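# Finish setting a snap trap using three arms

## Task

Complete the setting of the snap trap. At the start the hammer is already swung over and is kept down only by arm2's fingertip pressing on it. If arm2 receives no new command it goes on pressing; if it is commanded to the spot where it already is, it relaxes; if it is given a hand target, it may relax, and the hammer could then escape. It is done when the hammer ends up retained by the hold-down bar, the yellow pedal is tilted upward so that its catch lip rests above the tip of that bar, and the trap is still lying flat on the table. Any number of the arms may be used.

## Robot and tools

Robots: three identical i2rt Big YAM arms named arm1, arm2 and arm3. Each has six revolute joints, a two-finger gripper and a wrist camera (arm1_cam_wrist, arm2_cam_wrist, arm3_cam_wrist). Two fixed room cameras are cam_high and cam_low. Feet (base_link) in the scene frame, metres: arm1 at x=-0.060 y=-0.436 z=+0.750, facing roughly +y; arm2 at x=-0.507 y=+0.003 z=+0.730, facing +x; arm3 at x=+0.586 y=-0.002 z=+0.747, facing -x. Table tops are at z=+0.720. The hand reaches about 1.0 m from the joint1 axis.

Frame: one shared scene frame with its origin on the floor and +z up. "hand" is the point between the finger pads, about 1 cm behind the tips; the fingers point along the hand's +z and open along its y. "hand_target" is where the hand would be at the joint targets currently held; under load the hand may stop short of it, and printed positions drift more at long reach.

Tool move: arguments arm1, arm2, arm3 (each optional, one object per robot) and cameras. An arm left out gets no new command but may keep pushing toward its old target. Each arm's object may contain:
- joints: absolute targets by name. joint1_rad -2.879 to 2.879 (yaw about the foot, positive counter-clockwise seen from above, 0 along the foot's +x); joint2_rad 0 to 3.141 (shoulder, 0 upper arm pointing back, positive raises then swings forward); joint3_rad 0 to 3.019 (elbow, 0 fully folded, positive opens); joint4_rad -1.692 to 1.57 (hand pitch, positive tips fingers up); joint5_rad -1.57 to 1.57 (hand yaw, positive to the arm's right); joint6_rad -2.094 to 2.094 (roll, positive clockwise viewed from behind the hand); gripper_m 0 to 0.093, the fingertip gap in metres. Radians for joints. Done tolerances: ±0.045, ±0.14, ±0.09, ±0.055, ±0.03, ±0.035 rad and ±0.003 m.
- min_time_s: 0.1 to 8 s, the shortest duration for that arm's joint motions; allowed only alongside joints.
- target: an absolute hand pose [x, y, z, qw, qx, qy, qz], metres and a unit quaternion in the scene frame, in the same form the "hand" line prints. The hand travels in a straight line from hand_target toward it. With target, joints may contain only gripper_m.
- speed: 0.002 to 0.5 m/s (default 0.25) for the target path; rotation limited to twice that in rad/s. Refused without target.
All motions in one call start together; all hand paths in one call finish together, paced by the slowest. A path takes 0.5 to 10 s and is cut off after 10 s; a whole action is at most 15 s. Each control step limits the commanded pose to 100 mm and 20 degrees from the measured pose, then solves damped inverse kinematics, favouring position. Expect hands to land a centimetre or more off, lag, stray, and overshoot speed near full stretch. Paths do not avoid objects or other arms. Joints move at different rates, so joint moves can sweep wide arcs.

cameras: list of names or ["all"]; [] for none; omitted gives all only for a call with no action. Unknown keys or names make the call invalid; out-of-range values get it refused. After a refusal or a stop, later move, wait and finished_scene calls in that same reply are skipped.

Results: each robot's state (joint_positions, Joint velocities in rad/s and m/s, joint torques, hand, hand_target, statuses) plus images in the order of the "pictures" line; images can be slightly older than the state. A robot under "as last shown" was not commanded; its status lines read "not commanded". The "move" line gives each moved robot "done" or its worst status. "off_target": stopped away from target and may still be pushing. "time_out": the joint could not finish; targets are reset near the current position and it keeps pushing (on_its_own lists such joints; "held at" is a target, not a reading). Send a joint its reported position to relieve the push. "joint command not followed" / "pose unreachable": a safety check withheld the motion (gripper commands still run); "not_followed" joints may keep trying. Torques are in joint order, positive toward larger angles, include gravity and offsets; joints 3 and 4 wrap at ±28 N m.

Gripper: gripping hard parts reads up to 0.005 m under (or 0.002 m over) the part's width; empty and closed reads 0.000 to 0.003. Targets about 0.005 m below the touch reading give full force (about 50 to 64 N per pad). To release, command well above the reading.

Other tools: wait(seconds 0 to 10, cameras) lets the scene run with commands unchanged. zoom_image(camera, region [x0, y0, x1, y1] pixels, at most 504 by 504) enlarges part of that camera's latest image; images are 896x504. read_manual gives licence texts only. finished_scene(scene) ends the scene irreversibly; the result must hold without the robots.

Cautions: arm2 is holding the hammer down, so do not send it a target or its current position until the hammer is otherwise secured. Never press two robots together hard or close a gripper on another robot's fingers; the self-collision check can act late. Arms keep pushing on contact and motors heat when pushing, stretched or loaded; a MOTOR HOT line warns, and at 100 °C the arm drops for 30 to 60 s, after which its keys read "limit_stop_at_motor_heat" and must be re-sent. Avoid knocking anything out of the work area, dropping parts, releasing moving parts, slamming or hard pushes, and keep the trap flat.

Each tool is called after "Call:" as name(argument=value, ...), one argument or row to a line, values as JSON.

## Session

Call:
move(
  cameras=["all"],
)

Scene clock: 0.00 s.
Joint torques (N m): no reading
Heat: arm1: hottest joint1_rad 30 °C; arm2: hottest joint1_rad 30 °C; arm3: hottest gripper 29 °C.
Joint velocities: within noise
arm1.joint_positions: joint1_rad=-0.220 joint2_rad=+0.649 joint3_rad=+1.334 joint4_rad=-1.500 joint5_rad=+0.024 joint6_rad=-0.165 gripper_m=+0.09396
arm1.joint_status: not commanded
arm1.hand: x=-0.0120 y=-0.2139 z=+1.2250 quat_wxyz=(-0.308, +0.647, -0.668, -0.203) (m; scene frame)
arm1.hand_target: x=-0.0121 y=-0.2146 z=+1.2392 quat_wxyz=(-0.320, +0.642, -0.663, -0.212) (m; scene frame)
arm1.hand_status: not commanded
arm2.joint_positions: joint1_rad=+0.224 joint2_rad=+1.641 joint3_rad=+0.969 joint4_rad=-0.884 joint5_rad=+0.018 joint6_rad=+0.425 gripper_m=+0.09396
arm2.joint_status: not commanded
arm2.hand: x=-0.0968 y=+0.0859 z=+0.7486 quat_wxyz=(-0.011, -0.109, -0.994, +0.007) (m; scene frame)
arm2.hand_target: x=-0.1849 y=+0.0686 z=+0.6527 quat_wxyz=(+0.140, -0.116, -0.983, +0.036) (m; scene frame)
arm2.hand_status: not commanded
arm3.joint_positions: joint1_rad=-0.449 joint2_rad=+0.544 joint3_rad=+1.335 joint4_rad=-1.532 joint5_rad=+0.096 joint6_rad=+0.794 gripper_m=+0.09396
arm3.joint_status: not commanded
arm3.hand: x=+0.4270 y=+0.1058 z=+1.2335 quat_wxyz=(+0.016, +0.720, -0.569, -0.398) (m; scene frame)
arm3.hand_target: x=+0.4284 y=+0.1051 z=+1.2436 quat_wxyz=(+0.018, +0.715, -0.566, -0.409) (m; scene frame)
arm3.hand_status: not commanded
pictures: arm1_cam_wrist, arm2_cam_wrist, arm3_cam_wrist, cam_high, cam_low

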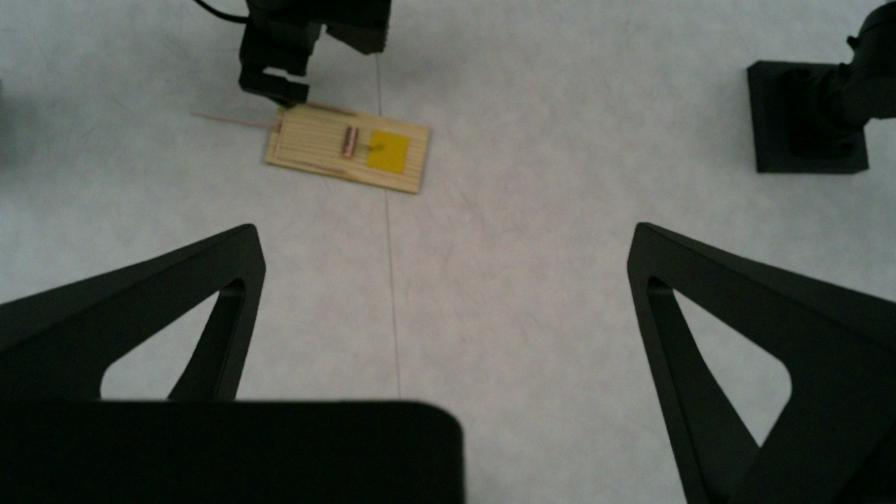

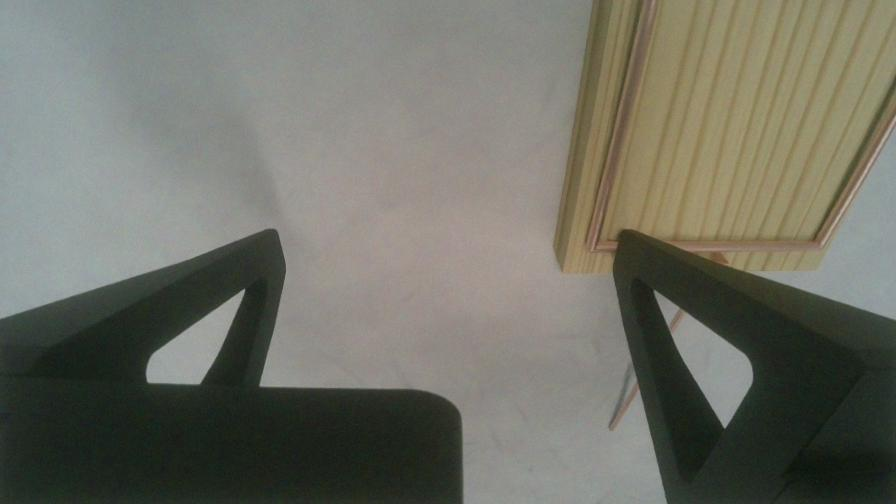

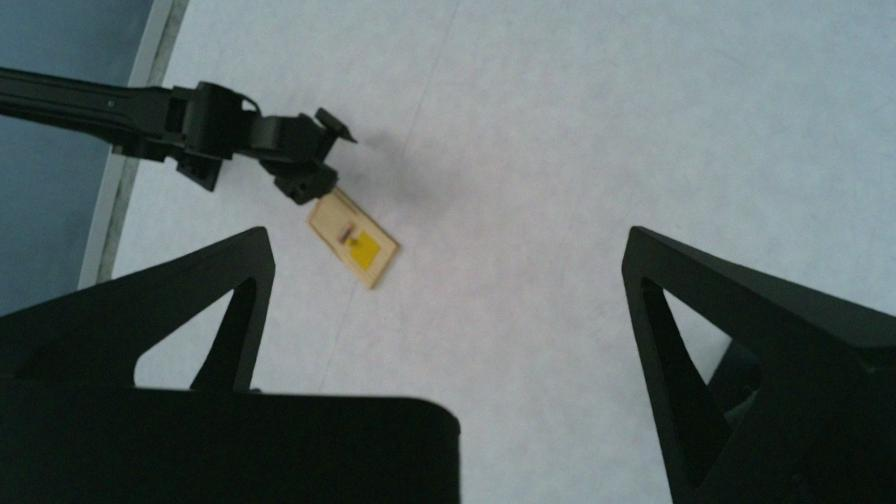

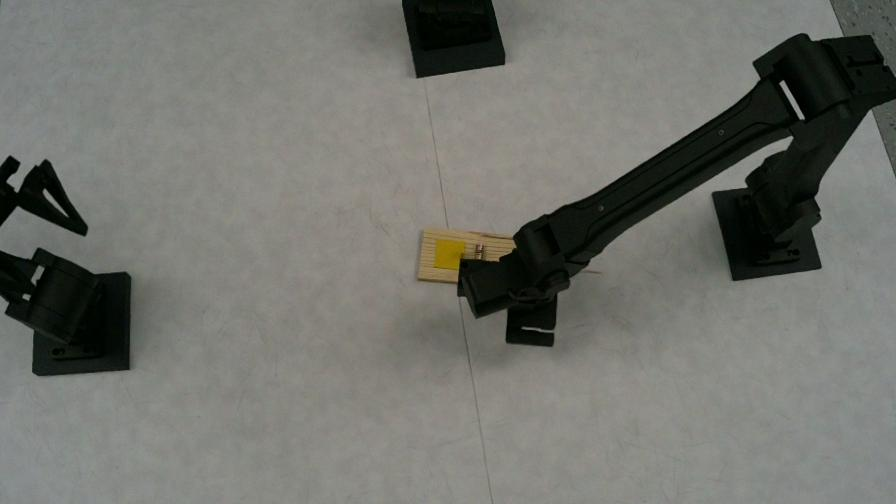

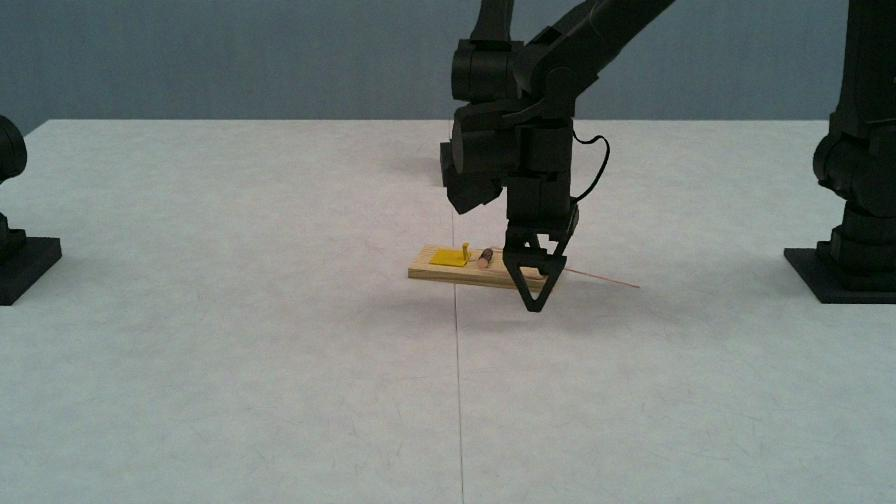

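Call:
zoom_image(
  camera="cam_low",
  region=[390, 220, 650, 320],
)

Call:
zoom_image(
  camera="arm1_cam_wrist",
  region=[180, 60, 460, 220],
)

Call:
zoom_image(
  camera="cam_high",
  region=[390, 210, 630, 310],
)

Call:
zoom_image(
  camera="arm2_cam_wrist",
  region=[500, 0, 896, 440],
)

Scaled by 1.938 from the camera's 896x504 image, which has a finer 1280x720 frame.

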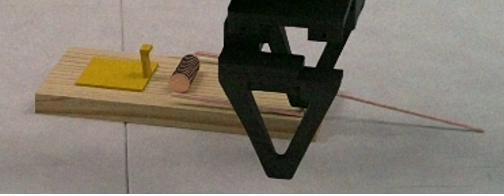

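Scaled by 1.800 from the camera's 896x504 image, which has a finer 1280x720 frame.

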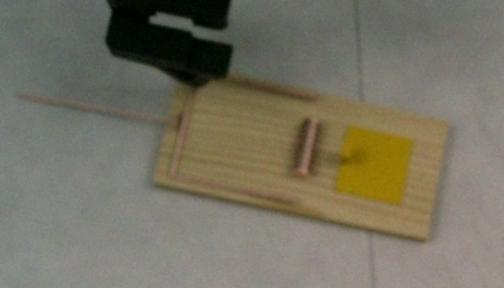

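Scaled by 2.100 from the camera's 896x504 image, which has a finer 1280x720 frame.

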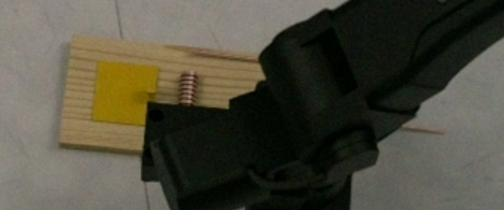

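Scaled by 1.145 from the camera's 896x504 image, which has a finer 1280x720 frame.

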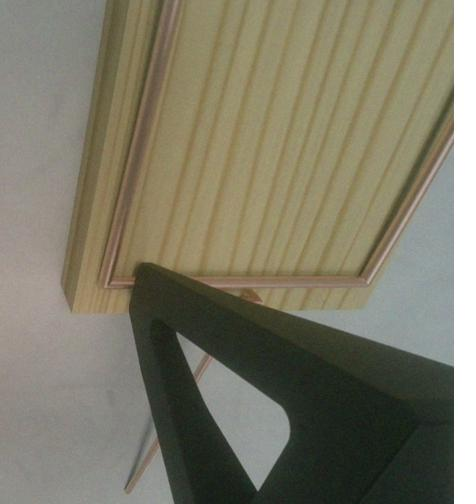

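Call:
move(
  arm1={"target":[-0.198,-0.03,0.84,-0.2147,0.968,-0.123,0.0273],"joints":{"gripper_m":0.03}},
  arm3={"target":[0.12,-0.06,0.86,-0.05,0.9165,-0.1165,-0.379],"joints":{"gripper_m":0.0}},
  cameras=["all"],
)

Scene clock: 82.43 s.
Joint torques (N m): arm1=[1.44 -7.18 13.2 2.19 0.34 -0.02] | arm2=[-0.91 7.36 -2.55 0.8 -1.4 -0.01] | arm3=[0.85 -7.59 9.03 1.91 0.18 -0.11]
Heat: arm1: hottest joint3_rad 36 °C; arm2: hottest joint5_rad 30 °C; arm3: hottest joint3_rad 33 °C.
move: arm1 off_target; arm3 off_target
Joint velocities: within noise
arm1.joint_positions: joint1_rad=+0.397 joint2_rad=+1.380 joint3_rad=+0.798 joint4_rad=-0.694 joint5_rad=+0.274 joint6_rad=-0.912 gripper_m=+0.03007
arm1.joint_status: all done
arm1.hand: x=-0.1864 y=-0.0476 z=+0.8251 quat_wxyz=(-0.194, +0.971, -0.132, +0.038) (m; scene frame)
arm1.hand_target: x=-0.1978 y=-0.0310 z=+0.8404 quat_wxyz=(-0.215, +0.968, -0.123, +0.027) (m; scene frame)
arm1.hand_status: off_target (0.026 m and 2.9 deg from the pose sent, 0.465 m and 79.4 deg at the start)
arm2: as last shown
arm3.joint_positions: joint1_rad=+0.304 joint2_rad=+1.310 joint3_rad=+0.690 joint4_rad=-0.248 joint5_rad=+0.369 joint6_rad=+0.382 gripper_m=+0.00049
arm3.joint_status: all done
arm3.hand: x=+0.1297 y=-0.0530 z=+0.8540 quat_wxyz=(-0.054, +0.919, -0.125, -0.369) (m; scene frame)
arm3.hand_target: x=+0.1203 y=-0.0600 z=+0.8603 quat_wxyz=(-0.050, +0.917, -0.117, -0.379) (m; scene frame)
arm3.hand_status: off_target (0.013 m and 1.6 deg from the pose sent, 0.511 m and 57.7 deg at the start)
pictures: arm1_cam_wrist, arm2_cam_wrist, arm3_cam_wrist, cam_high, cam_low
camera_calibration:
arm1_cam_wrist: T_world_to_cam=[[0.237719, 0.885385, 0.399479, -0.246109], [0.704801, -0.440227, 0.556288, -0.345811], [0.66839, 0.149313, -0.72867, 0.861174], [0, 0, 0, 1]] pos_world=[-0.273368, -0.0629188, 0.918198]
arm3_cam_wrist: T_world_to_cam=[[0.267857, 0.96344, 0.00597876, 0.0105536], [0.952781, -0.263962, -0.150106, -0.00422014], [-0.14304, 0.0459033, -0.988652, 0.990667], [0, 0, 0, 1]] pos_world=[0.142899, -0.0567566, 0.978729]

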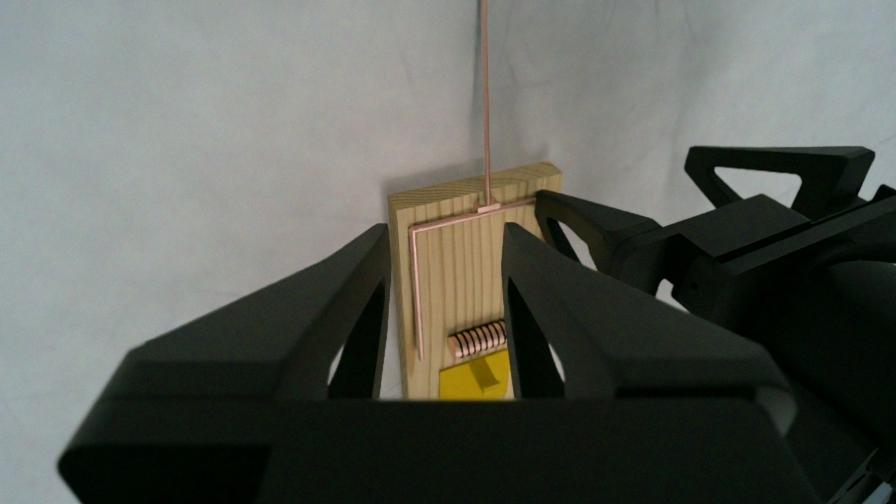

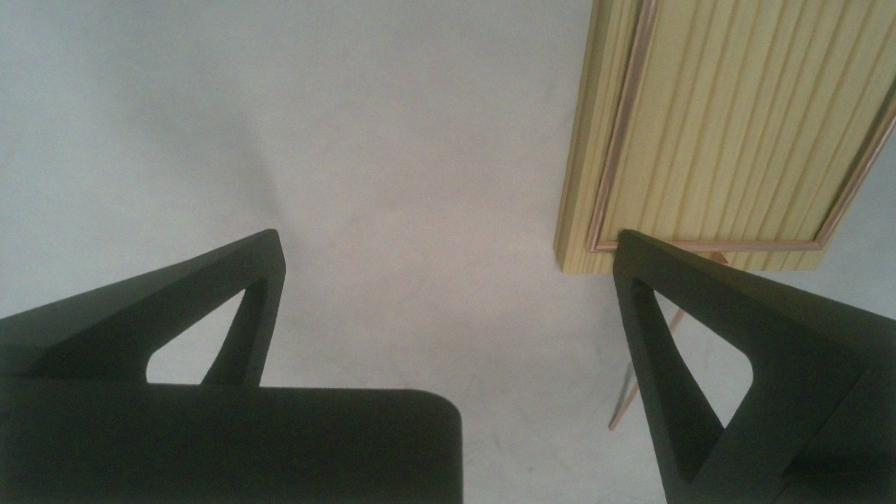

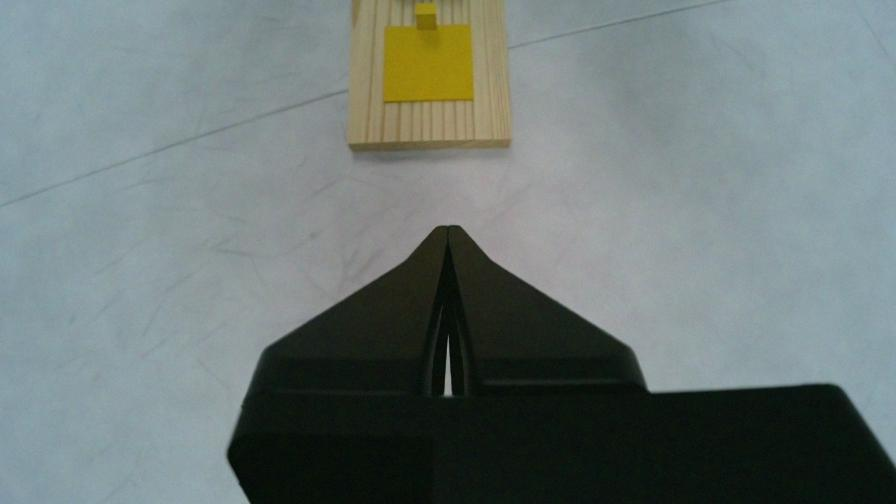

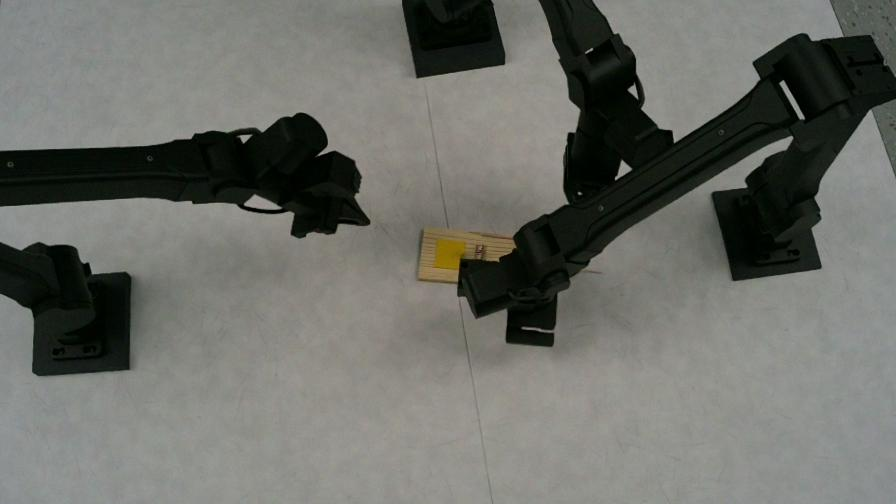

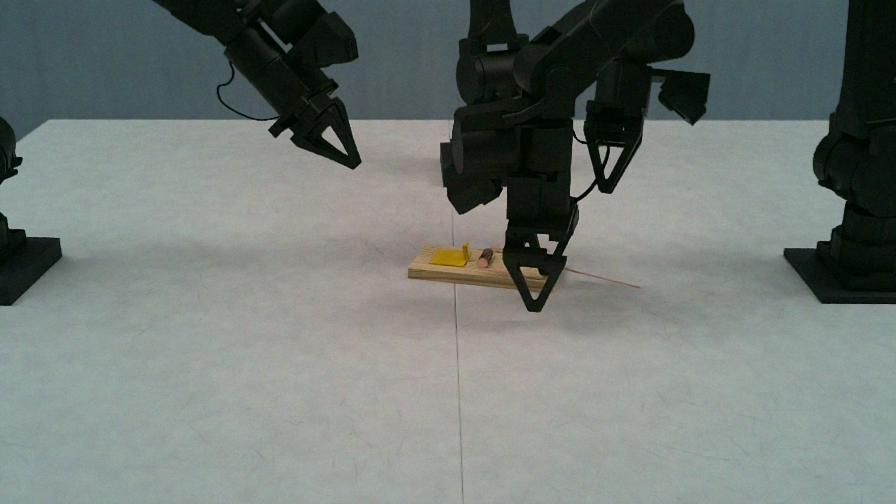

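Call:
move(
  arm1={"target":[-0.182,0.028,0.78,-0.2147,0.968,-0.123,0.0273],"speed":0.12,"joints":{"gripper_m":0.017}},
  arm3={"target":[0.04,-0.045,0.80,-0.05,0.9165,-0.1165,-0.379]},
  cameras=["arm1_cam_wrist","arm3_cam_wrist","cam_low"],
)

Scene clock: 98.00 s.
Joint torques (N m): arm1=[0.91 -7.59 9.91 1.65 0.22 0.11] | arm2=[-1.44 7.18 -2.5 0.64 -1.32 0.01] | arm3=[-0.85 -11.4 10.82 1.83 0.13 -0.1]
Heat: arm1: hottest joint3_rad 41 °C; arm2: hottest joint5_rad 30 °C; arm3: hottest joint3_rad 34 °C.
move: arm1 not_followed; arm3 off_target
Joint velocities: within noise
arm1.joint_positions: joint1_rad=+0.388 joint2_rad=+1.436 joint3_rad=+0.788 joint4_rad=-0.635 joint5_rad=+0.270 joint6_rad=-0.935 gripper_m=+0.01707
arm1.joint_status: all done
arm1.hand: x=-0.1857 y=-0.0421 z=+0.8032 quat_wxyz=(-0.189, +0.973, -0.124, +0.042) (m; scene frame)
arm1.hand_target: x=-0.1868 y=-0.0398 z=+0.8052 quat_wxyz=(-0.191, +0.973, -0.125, +0.040) (m; scene frame)
arm1.hand_status: not_followed (0.074 m and 3.4 deg from the pose sent, 0.088 m and 2.9 deg at the start)
arm2.joint_positions: joint1_rad=+0.224 joint2_rad=+1.641 joint3_rad=+0.969 joint4_rad=-0.884 joint5_rad=+0.018 joint6_rad=+0.425 gripper_m=+0.09396
arm2.joint_status: not commanded
arm2.hand: x=-0.0968 y=+0.0859 z=+0.7486 quat_wxyz=(-0.011, -0.109, -0.994, +0.007) (m; scene frame)
arm2.hand_target: x=-0.1849 y=+0.0686 z=+0.6527 quat_wxyz=(+0.140, -0.116, -0.983, +0.036) (m; scene frame)
arm2.hand_status: not commanded
arm3.joint_positions: joint1_rad=+0.240 joint2_rad=+1.604 joint3_rad=+0.784 joint4_rad=-0.055 joint5_rad=+0.314 joint6_rad=+0.316 gripper_m=+0.00049
arm3.joint_status: not commanded
arm3.hand: x=+0.0681 y=-0.0455 z=+0.7849 quat_wxyz=(-0.054, +0.926, -0.114, -0.357) (m; scene frame)
arm3.hand_target: x=+0.0418 y=-0.0448 z=+0.8011 quat_wxyz=(-0.050, +0.917, -0.117, -0.379) (m; scene frame)
arm3.hand_status: off_target (0.032 m and 2.8 deg from the pose sent, 0.105 m and 1.6 deg at the start)
pictures: arm1_cam_wrist, arm3_cam_wrist, cam_low
pose unreachable (arm1 arm): on one or more control steps of this call this arm could not follow its commanded pose, so it was not sent that pose on those steps. On the call's last step it was still not sent that pose. It may still have moved: this result reports where it is.
cause: moving toward the commanded pose would bring a part of the arm too close to another arm (this arm's wrist (the part past joint 4) and the arm2 arm's forearm (the part past joint 3), along the way the arms are being sent, or toward where that arm still pushes).
camera_calibration:
arm1_cam_wrist: T_world_to_cam=[[0.222501, 0.89322, 0.390707, -0.237753], [0.706227, -0.423944, 0.567023, -0.339409], [0.672114, 0.149765, -0.725144, 0.841818], [0, 0, 0, 1]] pos_world=[-0.273197, -0.0575994, 0.895783]
arm3_cam_wrist: T_world_to_cam=[[0.248066, 0.968592, 0.0171023, 0.0130197], [0.961805, -0.244142, -0.123796, 0.0256877], [-0.115733, 0.0471588, -0.99216, 0.914247], [0, 0, 0, 1]] pos_world=[0.0778721, -0.0494542, 0.910037]

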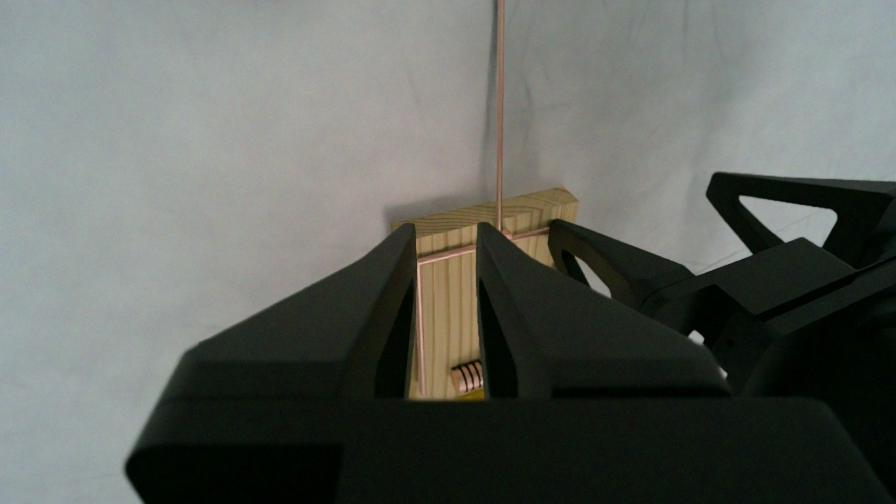

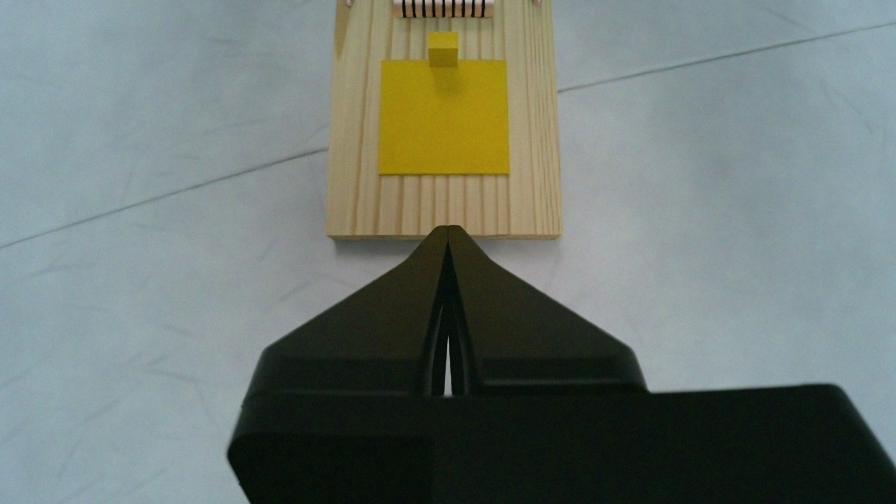

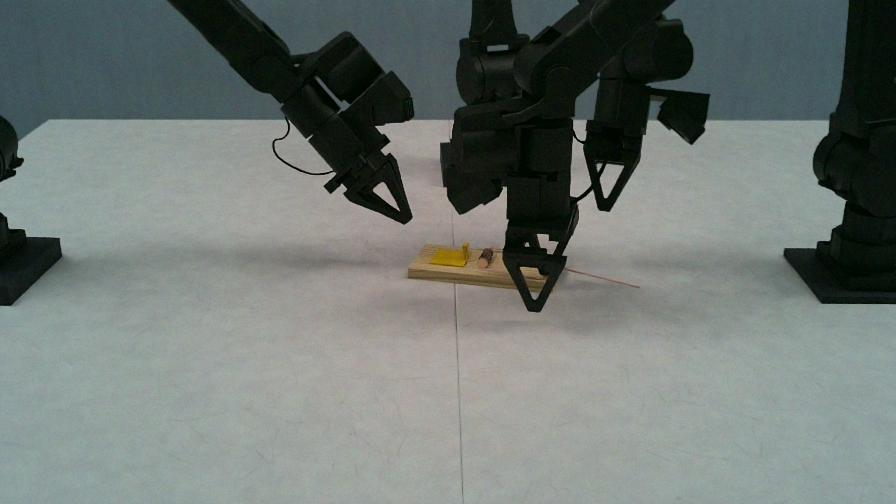

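Call:
move(
  arm1={"target":[-0.185,-0.035,0.78,-0.2764,0.9308,-0.1723,-0.1664],"speed":0.2},
  cameras=["arm1_cam_wrist"],
)

Call:
move(
  arm1={"target":[-0.18,0.013,0.775,-0.2764,0.9308,-0.1723,-0.1664],"speed":0.12},
  cameras=["arm1_cam_wrist","cam_low"],
)

Scene clock: 148.80 s.
Joint torques (N m): arm1=[0.09 -6.83 8.73 2.62 -0.13 0.24] | arm2=[-1.26 7.82 -2.26 0.98 -1.37 -0.01] | arm3=[-0.67 -10.75 10.85 1.99 0.16 -0.08]
Heat: arm1: hottest joint3_rad 39 °C; arm2: hottest joint5_rad 31 °C; arm3: hottest joint3_rad 34 °C.
move: arm1 done
Joint velocities: within noise
arm1.joint_positions: joint1_rad=+0.262 joint2_rad=+1.395 joint3_rad=+0.525 joint4_rad=-0.072 joint5_rad=-0.039 joint6_rad=-0.922 gripper_m=+0.01707
arm1.joint_status: not commanded
arm1.hand: x=-0.1871 y=-0.0415 z=+0.7738 quat_wxyz=(-0.267, +0.937, -0.162, -0.159) (m; scene frame)
arm1.hand_target: x=-0.1850 y=-0.0351 z=+0.7801 quat_wxyz=(-0.276, +0.931, -0.172, -0.166) (m; scene frame)
arm1.hand_status: done (0.009 m and 2.0 deg from the pose sent, 0.024 m and 26.9 deg at the start)
arm2, arm3: as last shown
arm3.hand_target: x=+0.0418 y=-0.0448 z=+0.8011 quat_wxyz=(-0.050, +0.917, -0.116, -0.379) (m; scene frame)
pictures: arm1_cam_wrist
camera_calibration:
arm1_cam_wrist: T_world_to_cam=[[0.38846, 0.798367, 0.460118, -0.253181], [0.848708, -0.504463, 0.15878, 0.0176178], [0.358877, 0.328827, -0.873545, 0.885081], [0, 0, 0, 1]] pos_world=[-0.234237, -0.0800192, 0.886853]

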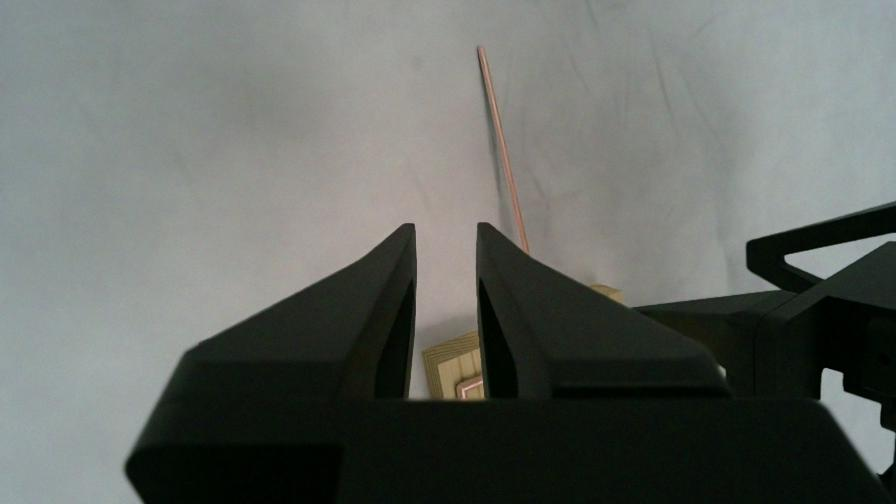

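Scene clock: 150.07 s.
Joint torques (N m): arm1=[-0.03 -6.95 11.93 2.56 -0.15 -0.05] | arm2=[-0.62 7.65 -2.43 1.06 -1.45 0.04] | arm3=[-1.26 -10.93 10.8 2.07 0.16 -0.11]
Heat: arm1: hottest joint3_rad 39 °C; arm2: hottest joint5_rad 31 °C; arm3: hottest joint3_rad 34 °C.
move: arm1 off_target
Joint velocities: within noise
arm1.joint_positions: joint1_rad=+0.210 joint2_rad=+1.498 joint3_rad=+0.601 joint4_rad=-0.067 joint5_rad=-0.069 joint6_rad=-0.932 gripper_m=+0.01707
arm1.joint_status: not commanded
arm1.hand: x=-0.1779 y=-0.0110 z=+0.7616 quat_wxyz=(-0.255, +0.937, -0.177, -0.159) (m; scene frame)
arm1.hand_target: x=-0.1795 y=+0.0118 z=+0.7757 quat_wxyz=(-0.276, +0.931, -0.172, -0.166) (m; scene frame)
arm1.hand_status: off_target (0.028 m and 2.8 deg from the pose sent, 0.055 m and 2.0 deg at the start)
arm2, arm3: as last shown
pictures: arm1_cam_wrist, cam_low
camera_calibration:
arm1_cam_wrist: T_world_to_cam=[[0.414478, 0.800161, 0.433532, -0.25052], [0.83729, -0.521944, 0.162848, 0.0218556], [0.356584, 0.295495, -0.886301, 0.870033], [0, 0, 0, 1]] pos_world=[-0.224704, -0.0452269, 0.876161]

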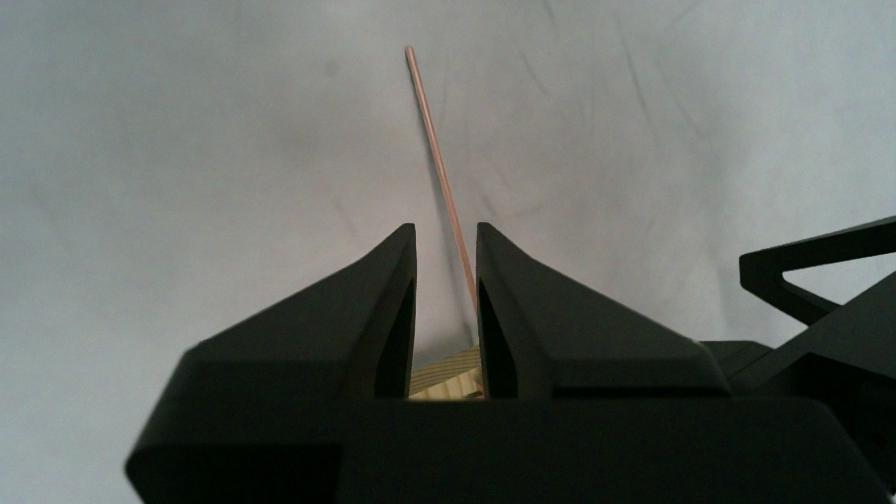

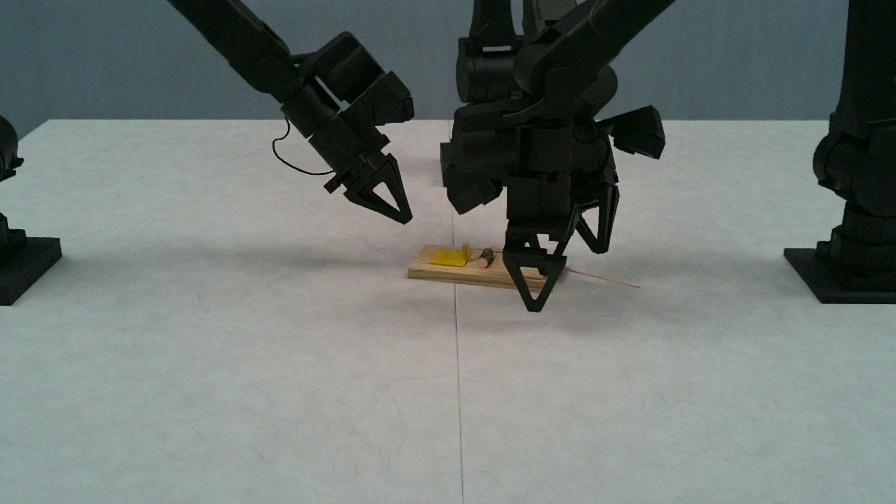

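Call:
move(
  arm1={"target":[-0.179,0.034,0.766,-0.2764,0.9308,-0.1723,-0.1664],"speed":0.1},
  cameras=["arm1_cam_wrist","cam_low"],
)

Scene clock: 154.53 s.
Joint torques (N m): arm1=[0.79 -8.35 8.38 1.99 0.03 0.11] | arm2=[-1.32 7.53 -2.39 0.9 -1.41 0] | arm3=[-0.97 -11.05 10.7 1.95 0.15 -0.09]
Heat: arm1: hottest joint3_rad 38 °C; arm2: hottest joint5_rad 31 °C; arm3: hottest joint3_rad 34 °C.
move: arm1 not_followed
Joint velocities: within noise
arm1.joint_positions: joint1_rad=+0.206 joint2_rad=+1.520 joint3_rad=+0.604 joint4_rad=-0.063 joint5_rad=-0.073 joint6_rad=-0.936 gripper_m=+0.01707
arm1.joint_status: not commanded
arm1.hand: x=-0.1767 y=-0.0109 z=+0.7544 quat_wxyz=(-0.249, +0.939, -0.178, -0.156) (m; scene frame)
arm1.hand_target: x=-0.1778 y=-0.0082 z=+0.7594 quat_wxyz=(-0.254, +0.938, -0.177, -0.159) (m; scene frame)
arm1.hand_status: not_followed (0.046 m and 3.6 deg from the pose sent, 0.045 m and 2.8 deg at the start)
arm2.joint_positions: joint1_rad=+0.224 joint2_rad=+1.641 joint3_rad=+0.969 joint4_rad=-0.884 joint5_rad=+0.018 joint6_rad=+0.425 gripper_m=+0.09396
arm2.joint_status: not commanded
arm2.hand: x=-0.0968 y=+0.0859 z=+0.7486 quat_wxyz=(-0.011, -0.109, -0.994, +0.007) (m; scene frame)
arm2.hand_target: x=-0.1849 y=+0.0686 z=+0.6527 quat_wxyz=(+0.140, -0.116, -0.983, +0.036) (m; scene frame)
arm2.hand_status: not commanded
arm3: as last shown
pictures: arm1_cam_wrist, cam_low
pose unreachable (arm1 arm): on one or more control steps of this call this arm could not follow its commanded pose, so it was not sent that pose on those steps. On the call's last step it was still not sent that pose. It may still have moved: this result reports where it is.
cause: moving toward the commanded pose would bring a part of the arm too close to another arm (this arm's gripper housing and the arm2 arm's wrist (the part past joint 4), at the place that arm is still heading or pushing toward).
camera_calibration:
arm1_cam_wrist: T_world_to_cam=[[0.412988, 0.80626, 0.423539, -0.240639], [0.837181, -0.519178, 0.171995, 0.0151526], [0.358565, 0.283547, -0.8894, 0.865696], [0, 0, 0, 1]] pos_world=[-0.223712, -0.0435809, 0.869264]

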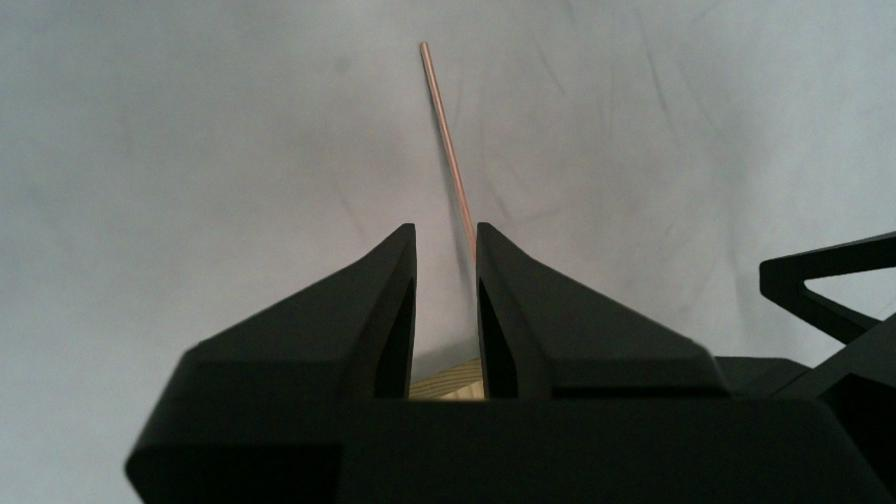

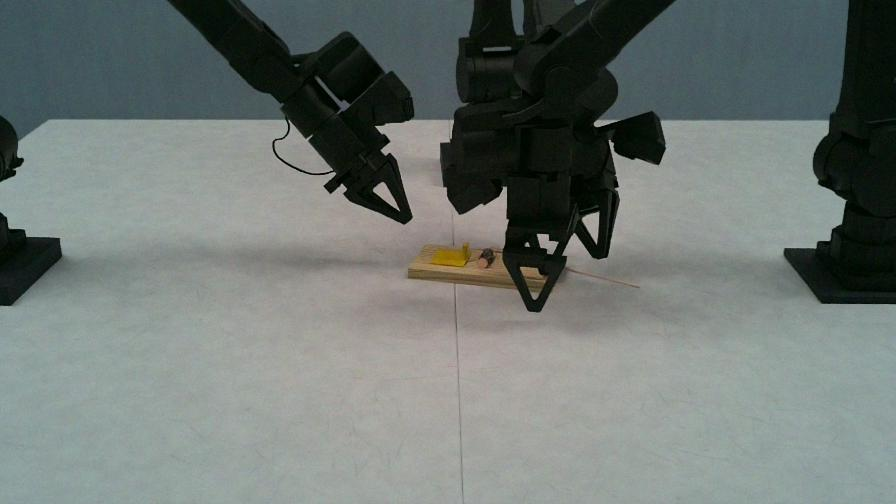

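Call:
move(
  arm1={"target":[-0.185,-0.06,0.775,-0.2764,0.9308,-0.1723,-0.1664],"speed":0.2},
)

Call:
move(
  arm1={"target":[-0.1785,-0.045,0.765,-0.4435,0.887,-0.1127,0.0564],"speed":0.2,"joints":{"gripper_m":0.02}},
  cameras=["arm1_cam_wrist","cam_low"],
)

Scene clock: 172.47 s.
Joint torques (N m): arm1=[1.85 -7.06 8.51 2.5 0.19 0.25] | arm2=[-1.03 7.36 -2.56 0.84 -1.35 0.03] | arm3=[-0.73 -10.52 10.81 1.95 0.15 -0.11]
Heat: arm1: hottest joint3_rad 37 °C; arm2: hottest joint5_rad 31 °C; arm3: hottest joint3_rad 35 °C.
move: arm1 off_target
Joint velocities: within noise
arm1.joint_positions: joint1_rad=+0.264 joint2_rad=+1.357 joint3_rad=+0.459 joint4_rad=-0.046 joint5_rad=-0.032 joint6_rad=-0.903 gripper_m=+0.01707
arm1.joint_status: not commanded
arm1.hand: x=-0.1798 y=-0.0638 z=+0.7663 quat_wxyz=(-0.266, +0.936, -0.171, -0.158) (m; scene frame)
arm1.hand_target: x=-0.1850 y=-0.0600 z=+0.7749 quat_wxyz=(-0.276, +0.931, -0.172, -0.167) (m; scene frame)
arm1.hand_status: off_target (0.011 m and 1.7 deg from the pose sent, 0.054 m and 3.5 deg at the start)
arm2, arm3: as last shown
pictures: none

Scene clock: 174.73 s.
Joint torques (N m): arm1=[2.26 -6.01 6.97 2.74 0.53 -0.01] | arm2=[-0.67 7.41 -2.48 0.75 -1.37 0.02] | arm3=[-1.14 -11.11 10.78 1.88 0.13 -0.09]
Heat: arm1: hottest joint3_rad 37 °C; arm2: hottest joint5_rad 31 °C; arm3: hottest joint3_rad 35 °C.
move: arm1 done
Joint velocities: within noise
arm1.joint_positions: joint1_rad=+0.496 joint2_rad=+1.516 joint3_rad=+0.432 joint4_rad=+0.258 joint5_rad=+0.605 joint6_rad=-1.011 gripper_m=+0.01993
arm1.joint_status: all done
arm1.hand: x=-0.1737 y=-0.0458 z=+0.7656 quat_wxyz=(-0.440, +0.888, -0.123, +0.056) (m; scene frame)
arm1.hand_target: x=-0.1785 y=-0.0450 z=+0.7651 quat_wxyz=(-0.444, +0.887, -0.113, +0.056) (m; scene frame)
arm1.hand_status: done (0.005 m and 1.2 deg from the pose sent, 0.019 m and 33.2 deg at the start)
arm2, arm3: as last shown
pictures: arm1_cam_wrist, cam_low
camera_calibration:
arm1_cam_wrist: T_world_to_cam=[[0.16359, 0.57243, 0.803469, -0.563378], [0.658462, -0.669831, 0.343154, -0.176332], [0.734619, 0.472917, -0.486501, 0.650086], [0, 0, 0, 1]] pos_world=[-0.269294, -0.103056, 0.829433]

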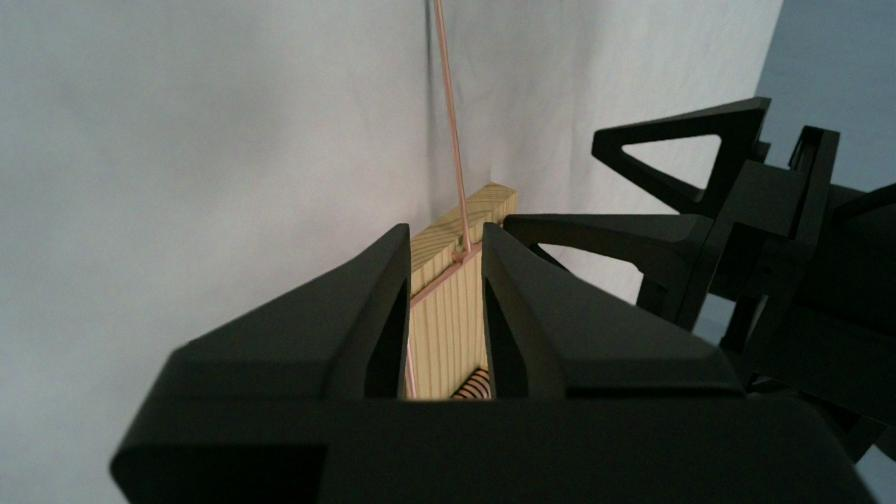

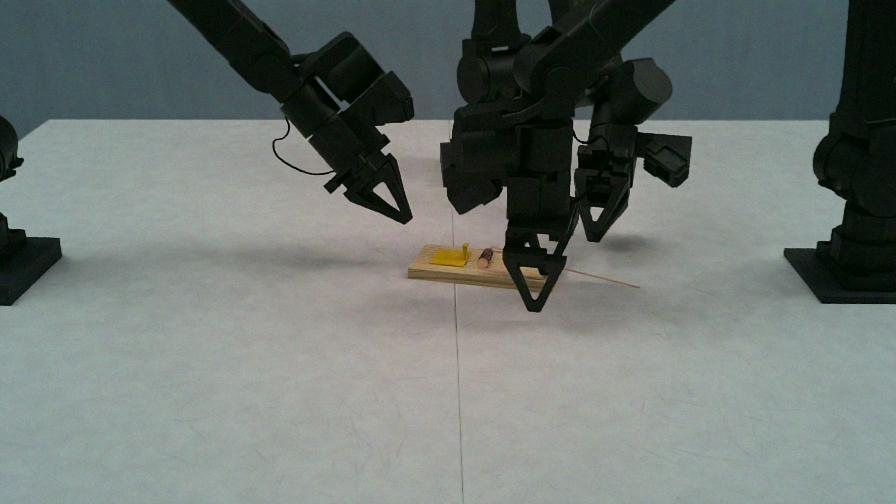

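Call:
move(
  arm1={"target":[-0.182,-0.038,0.739,-0.4435,0.887,-0.1127,0.0564],"speed":0.12},
)

Call:
move(
  arm1={"target":[-0.168,0.014,0.739,-0.4435,0.887,-0.1127,0.0564],"speed":0.1},
  cameras=["arm1_cam_wrist","cam_low"],
)

Scene clock: 185.33 s.
Joint torques (N m): arm1=[1.32 -6.36 6.86 2.8 0.47 -0.03] | arm2=[-1.73 7 -2.45 0.98 -1.36 -0.03] | arm3=[-0.32 -10.34 10.61 1.98 0.21 -0.11]
Heat: arm1: hottest joint3_rad 35 °C; arm2: hottest joint5_rad 31 °C; arm3: hottest joint3_rad 35 °C.
move: arm1 done
Joint velocities: within noise
arm1.joint_positions: joint1_rad=+0.496 joint2_rad=+1.638 joint3_rad=+0.432 joint4_rad=+0.367 joint5_rad=+0.605 joint6_rad=-1.013 gripper_m=+0.01993
arm1.joint_status: not commanded
arm1.hand: x=-0.1747 y=-0.0443 z=+0.7360 quat_wxyz=(-0.436, +0.890, -0.120, +0.060) (m; scene frame)
arm1.hand_target: x=-0.1820 y=-0.0382 z=+0.7391 quat_wxyz=(-0.443, +0.887, -0.113, +0.057) (m; scene frame)
arm1.hand_status: done (0.010 m and 1.3 deg from the pose sent, 0.029 m and 1.2 deg at the start)
arm2, arm3: as last shown
pictures: none

Scene clock: 186.63 s.
Joint torques (N m): arm1=[-0.15 -7.18 8.68 2.78 0.11 0.01] | arm2=[-1.14 7.06 -2.71 0.75 -1.38 -0.02] | arm3=[-0.26 -11.11 10.78 1.81 0.16 -0.09]
Heat: arm1: hottest joint3_rad 35 °C; arm2: hottest joint5_rad 31 °C; arm3: hottest joint3_rad 35 °C.
move: arm1 off_target
Joint velocities: within noise
arm1.joint_positions: joint1_rad=+0.403 joint2_rad=+1.699 joint3_rad=+0.514 joint4_rad=+0.386 joint5_rad=+0.534 joint6_rad=-1.107 gripper_m=+0.01993
arm1.joint_status: not commanded
arm1.hand: x=-0.1649 y=-0.0024 z=+0.7337 quat_wxyz=(-0.433, +0.892, -0.112, +0.061) (m; scene frame)
arm1.hand_target: x=-0.1678 y=+0.0134 z=+0.7394 quat_wxyz=(-0.444, +0.887, -0.113, +0.057) (m; scene frame)
arm1.hand_status: off_target (0.017 m and 1.4 deg from the pose sent, 0.059 m and 1.3 deg at the start)
arm2, arm3: as last shown
pictures: arm1_cam_wrist, cam_low
camera_calibration:
arm1_cam_wrist: T_world_to_cam=[[0.142311, 0.590278, 0.794556, -0.560976], [0.663146, -0.652796, 0.36619, -0.158194], [0.734837, 0.474794, -0.48434, 0.605927], [0, 0, 0, 1]] pos_world=[-0.260519, -0.0598273, 0.797131]

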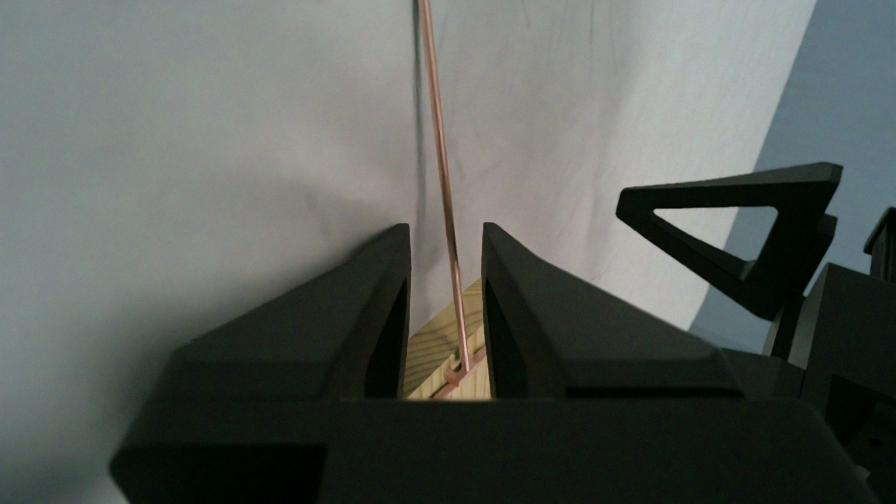

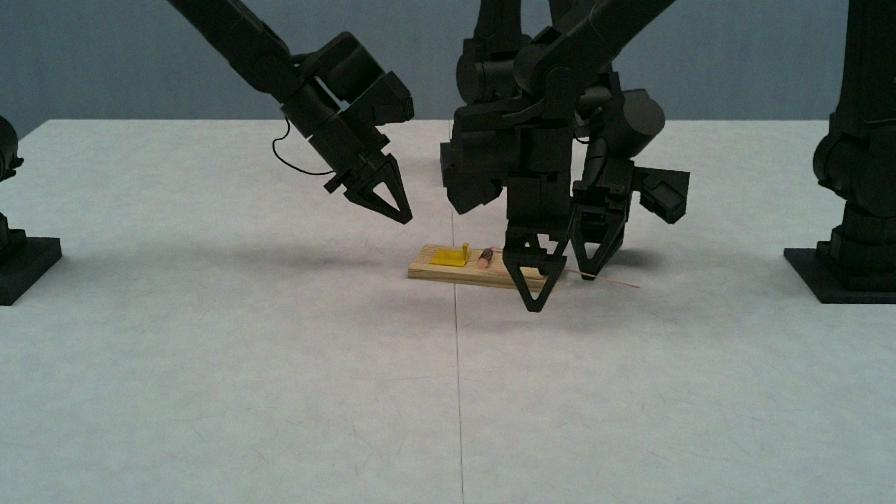

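Call:
move(
  arm1={"target":[-0.166,0.030,0.742,-0.4435,0.887,-0.1127,0.0564],"speed":0.1},
  cameras=["arm1_cam_wrist","cam_low"],
)

Call:
zoom_image(
  camera="cam_low",
  region=[500, 200, 660, 310],
)

Scene clock: 190.37 s.
Joint torques (N m): arm1=[0.21 -8 9.09 2.15 0.14 -0.02] | arm2=[-1.38 7.77 -2.52 0.9 -1.37 -0.01] | arm3=[-0.85 -10.81 10.7 1.95 0.17 -0.13]
Heat: arm1: hottest joint3_rad 35 °C; arm2: hottest joint5_rad 31 °C; arm3: hottest joint3_rad 35 °C.
move: arm1 off_target
Joint velocities: within noise
arm1.joint_positions: joint1_rad=+0.381 joint2_rad=+1.715 joint3_rad=+0.550 joint4_rad=+0.387 joint5_rad=+0.516 joint6_rad=-1.126 gripper_m=+0.01993
arm1.joint_status: not commanded
arm1.hand: x=-0.1644 y=+0.0146 z=+0.7369 quat_wxyz=(-0.437, +0.891, -0.113, +0.057) (m; scene frame)
arm1.hand_target: x=-0.1657 y=+0.0296 z=+0.7424 quat_wxyz=(-0.444, +0.887, -0.113, +0.057) (m; scene frame)
arm1.hand_status: off_target (0.016 m and 0.9 deg from the pose sent, 0.033 m and 1.4 deg at the start)
arm2: as last shown
arm3.joint_positions: joint1_rad=+0.240 joint2_rad=+1.604 joint3_rad=+0.784 joint4_rad=-0.055 joint5_rad=+0.314 joint6_rad=+0.316 gripper_m=+0.00049
arm3.joint_status: not commanded
arm3.hand: x=+0.0681 y=-0.0455 z=+0.7849 quat_wxyz=(-0.054, +0.926, -0.114, -0.357) (m; scene frame)
arm3.hand_target: x=+0.0418 y=-0.0448 z=+0.8011 quat_wxyz=(-0.050, +0.917, -0.116, -0.379) (m; scene frame)
arm3.hand_status: not commanded
pictures: arm1_cam_wrist, cam_low
camera_calibration:
arm1_cam_wrist: T_world_to_cam=[[0.146321, 0.583037, 0.799161, -0.576235], [0.666554, -0.65504, 0.35585, -0.140392], [0.730956, 0.480615, -0.484471, 0.598523], [0, 0, 0, 1]] pos_world=[-0.2596, -0.0436557, 0.80043]

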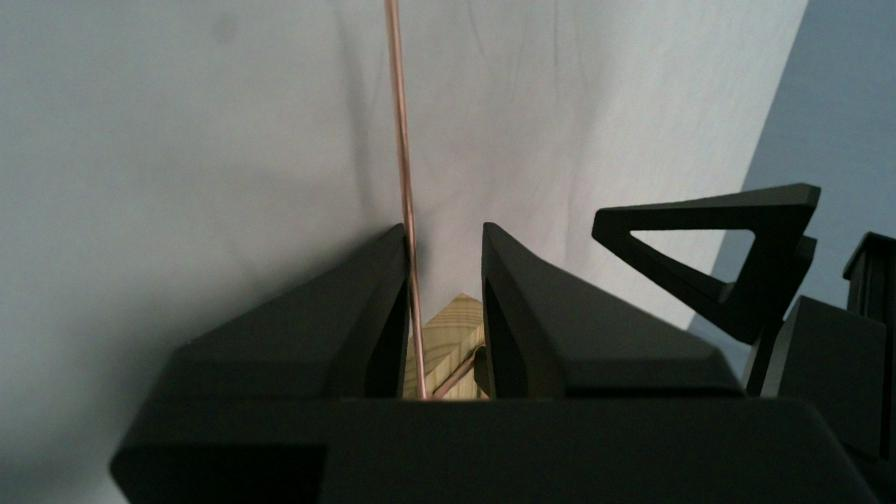

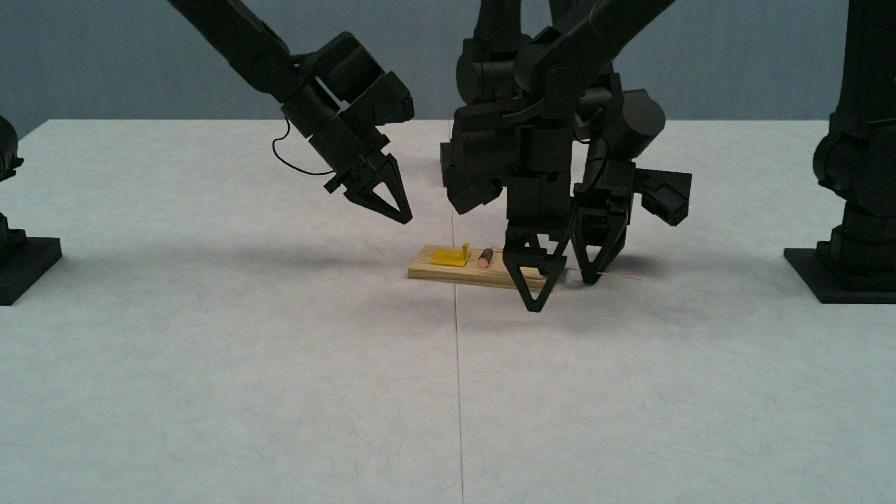

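Scaled by 3.150 from the camera's 896x504 image, which has a finer 1280x720 frame.

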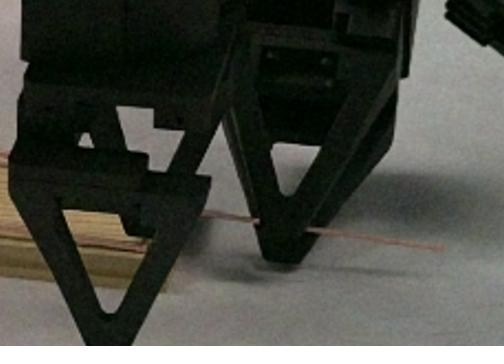

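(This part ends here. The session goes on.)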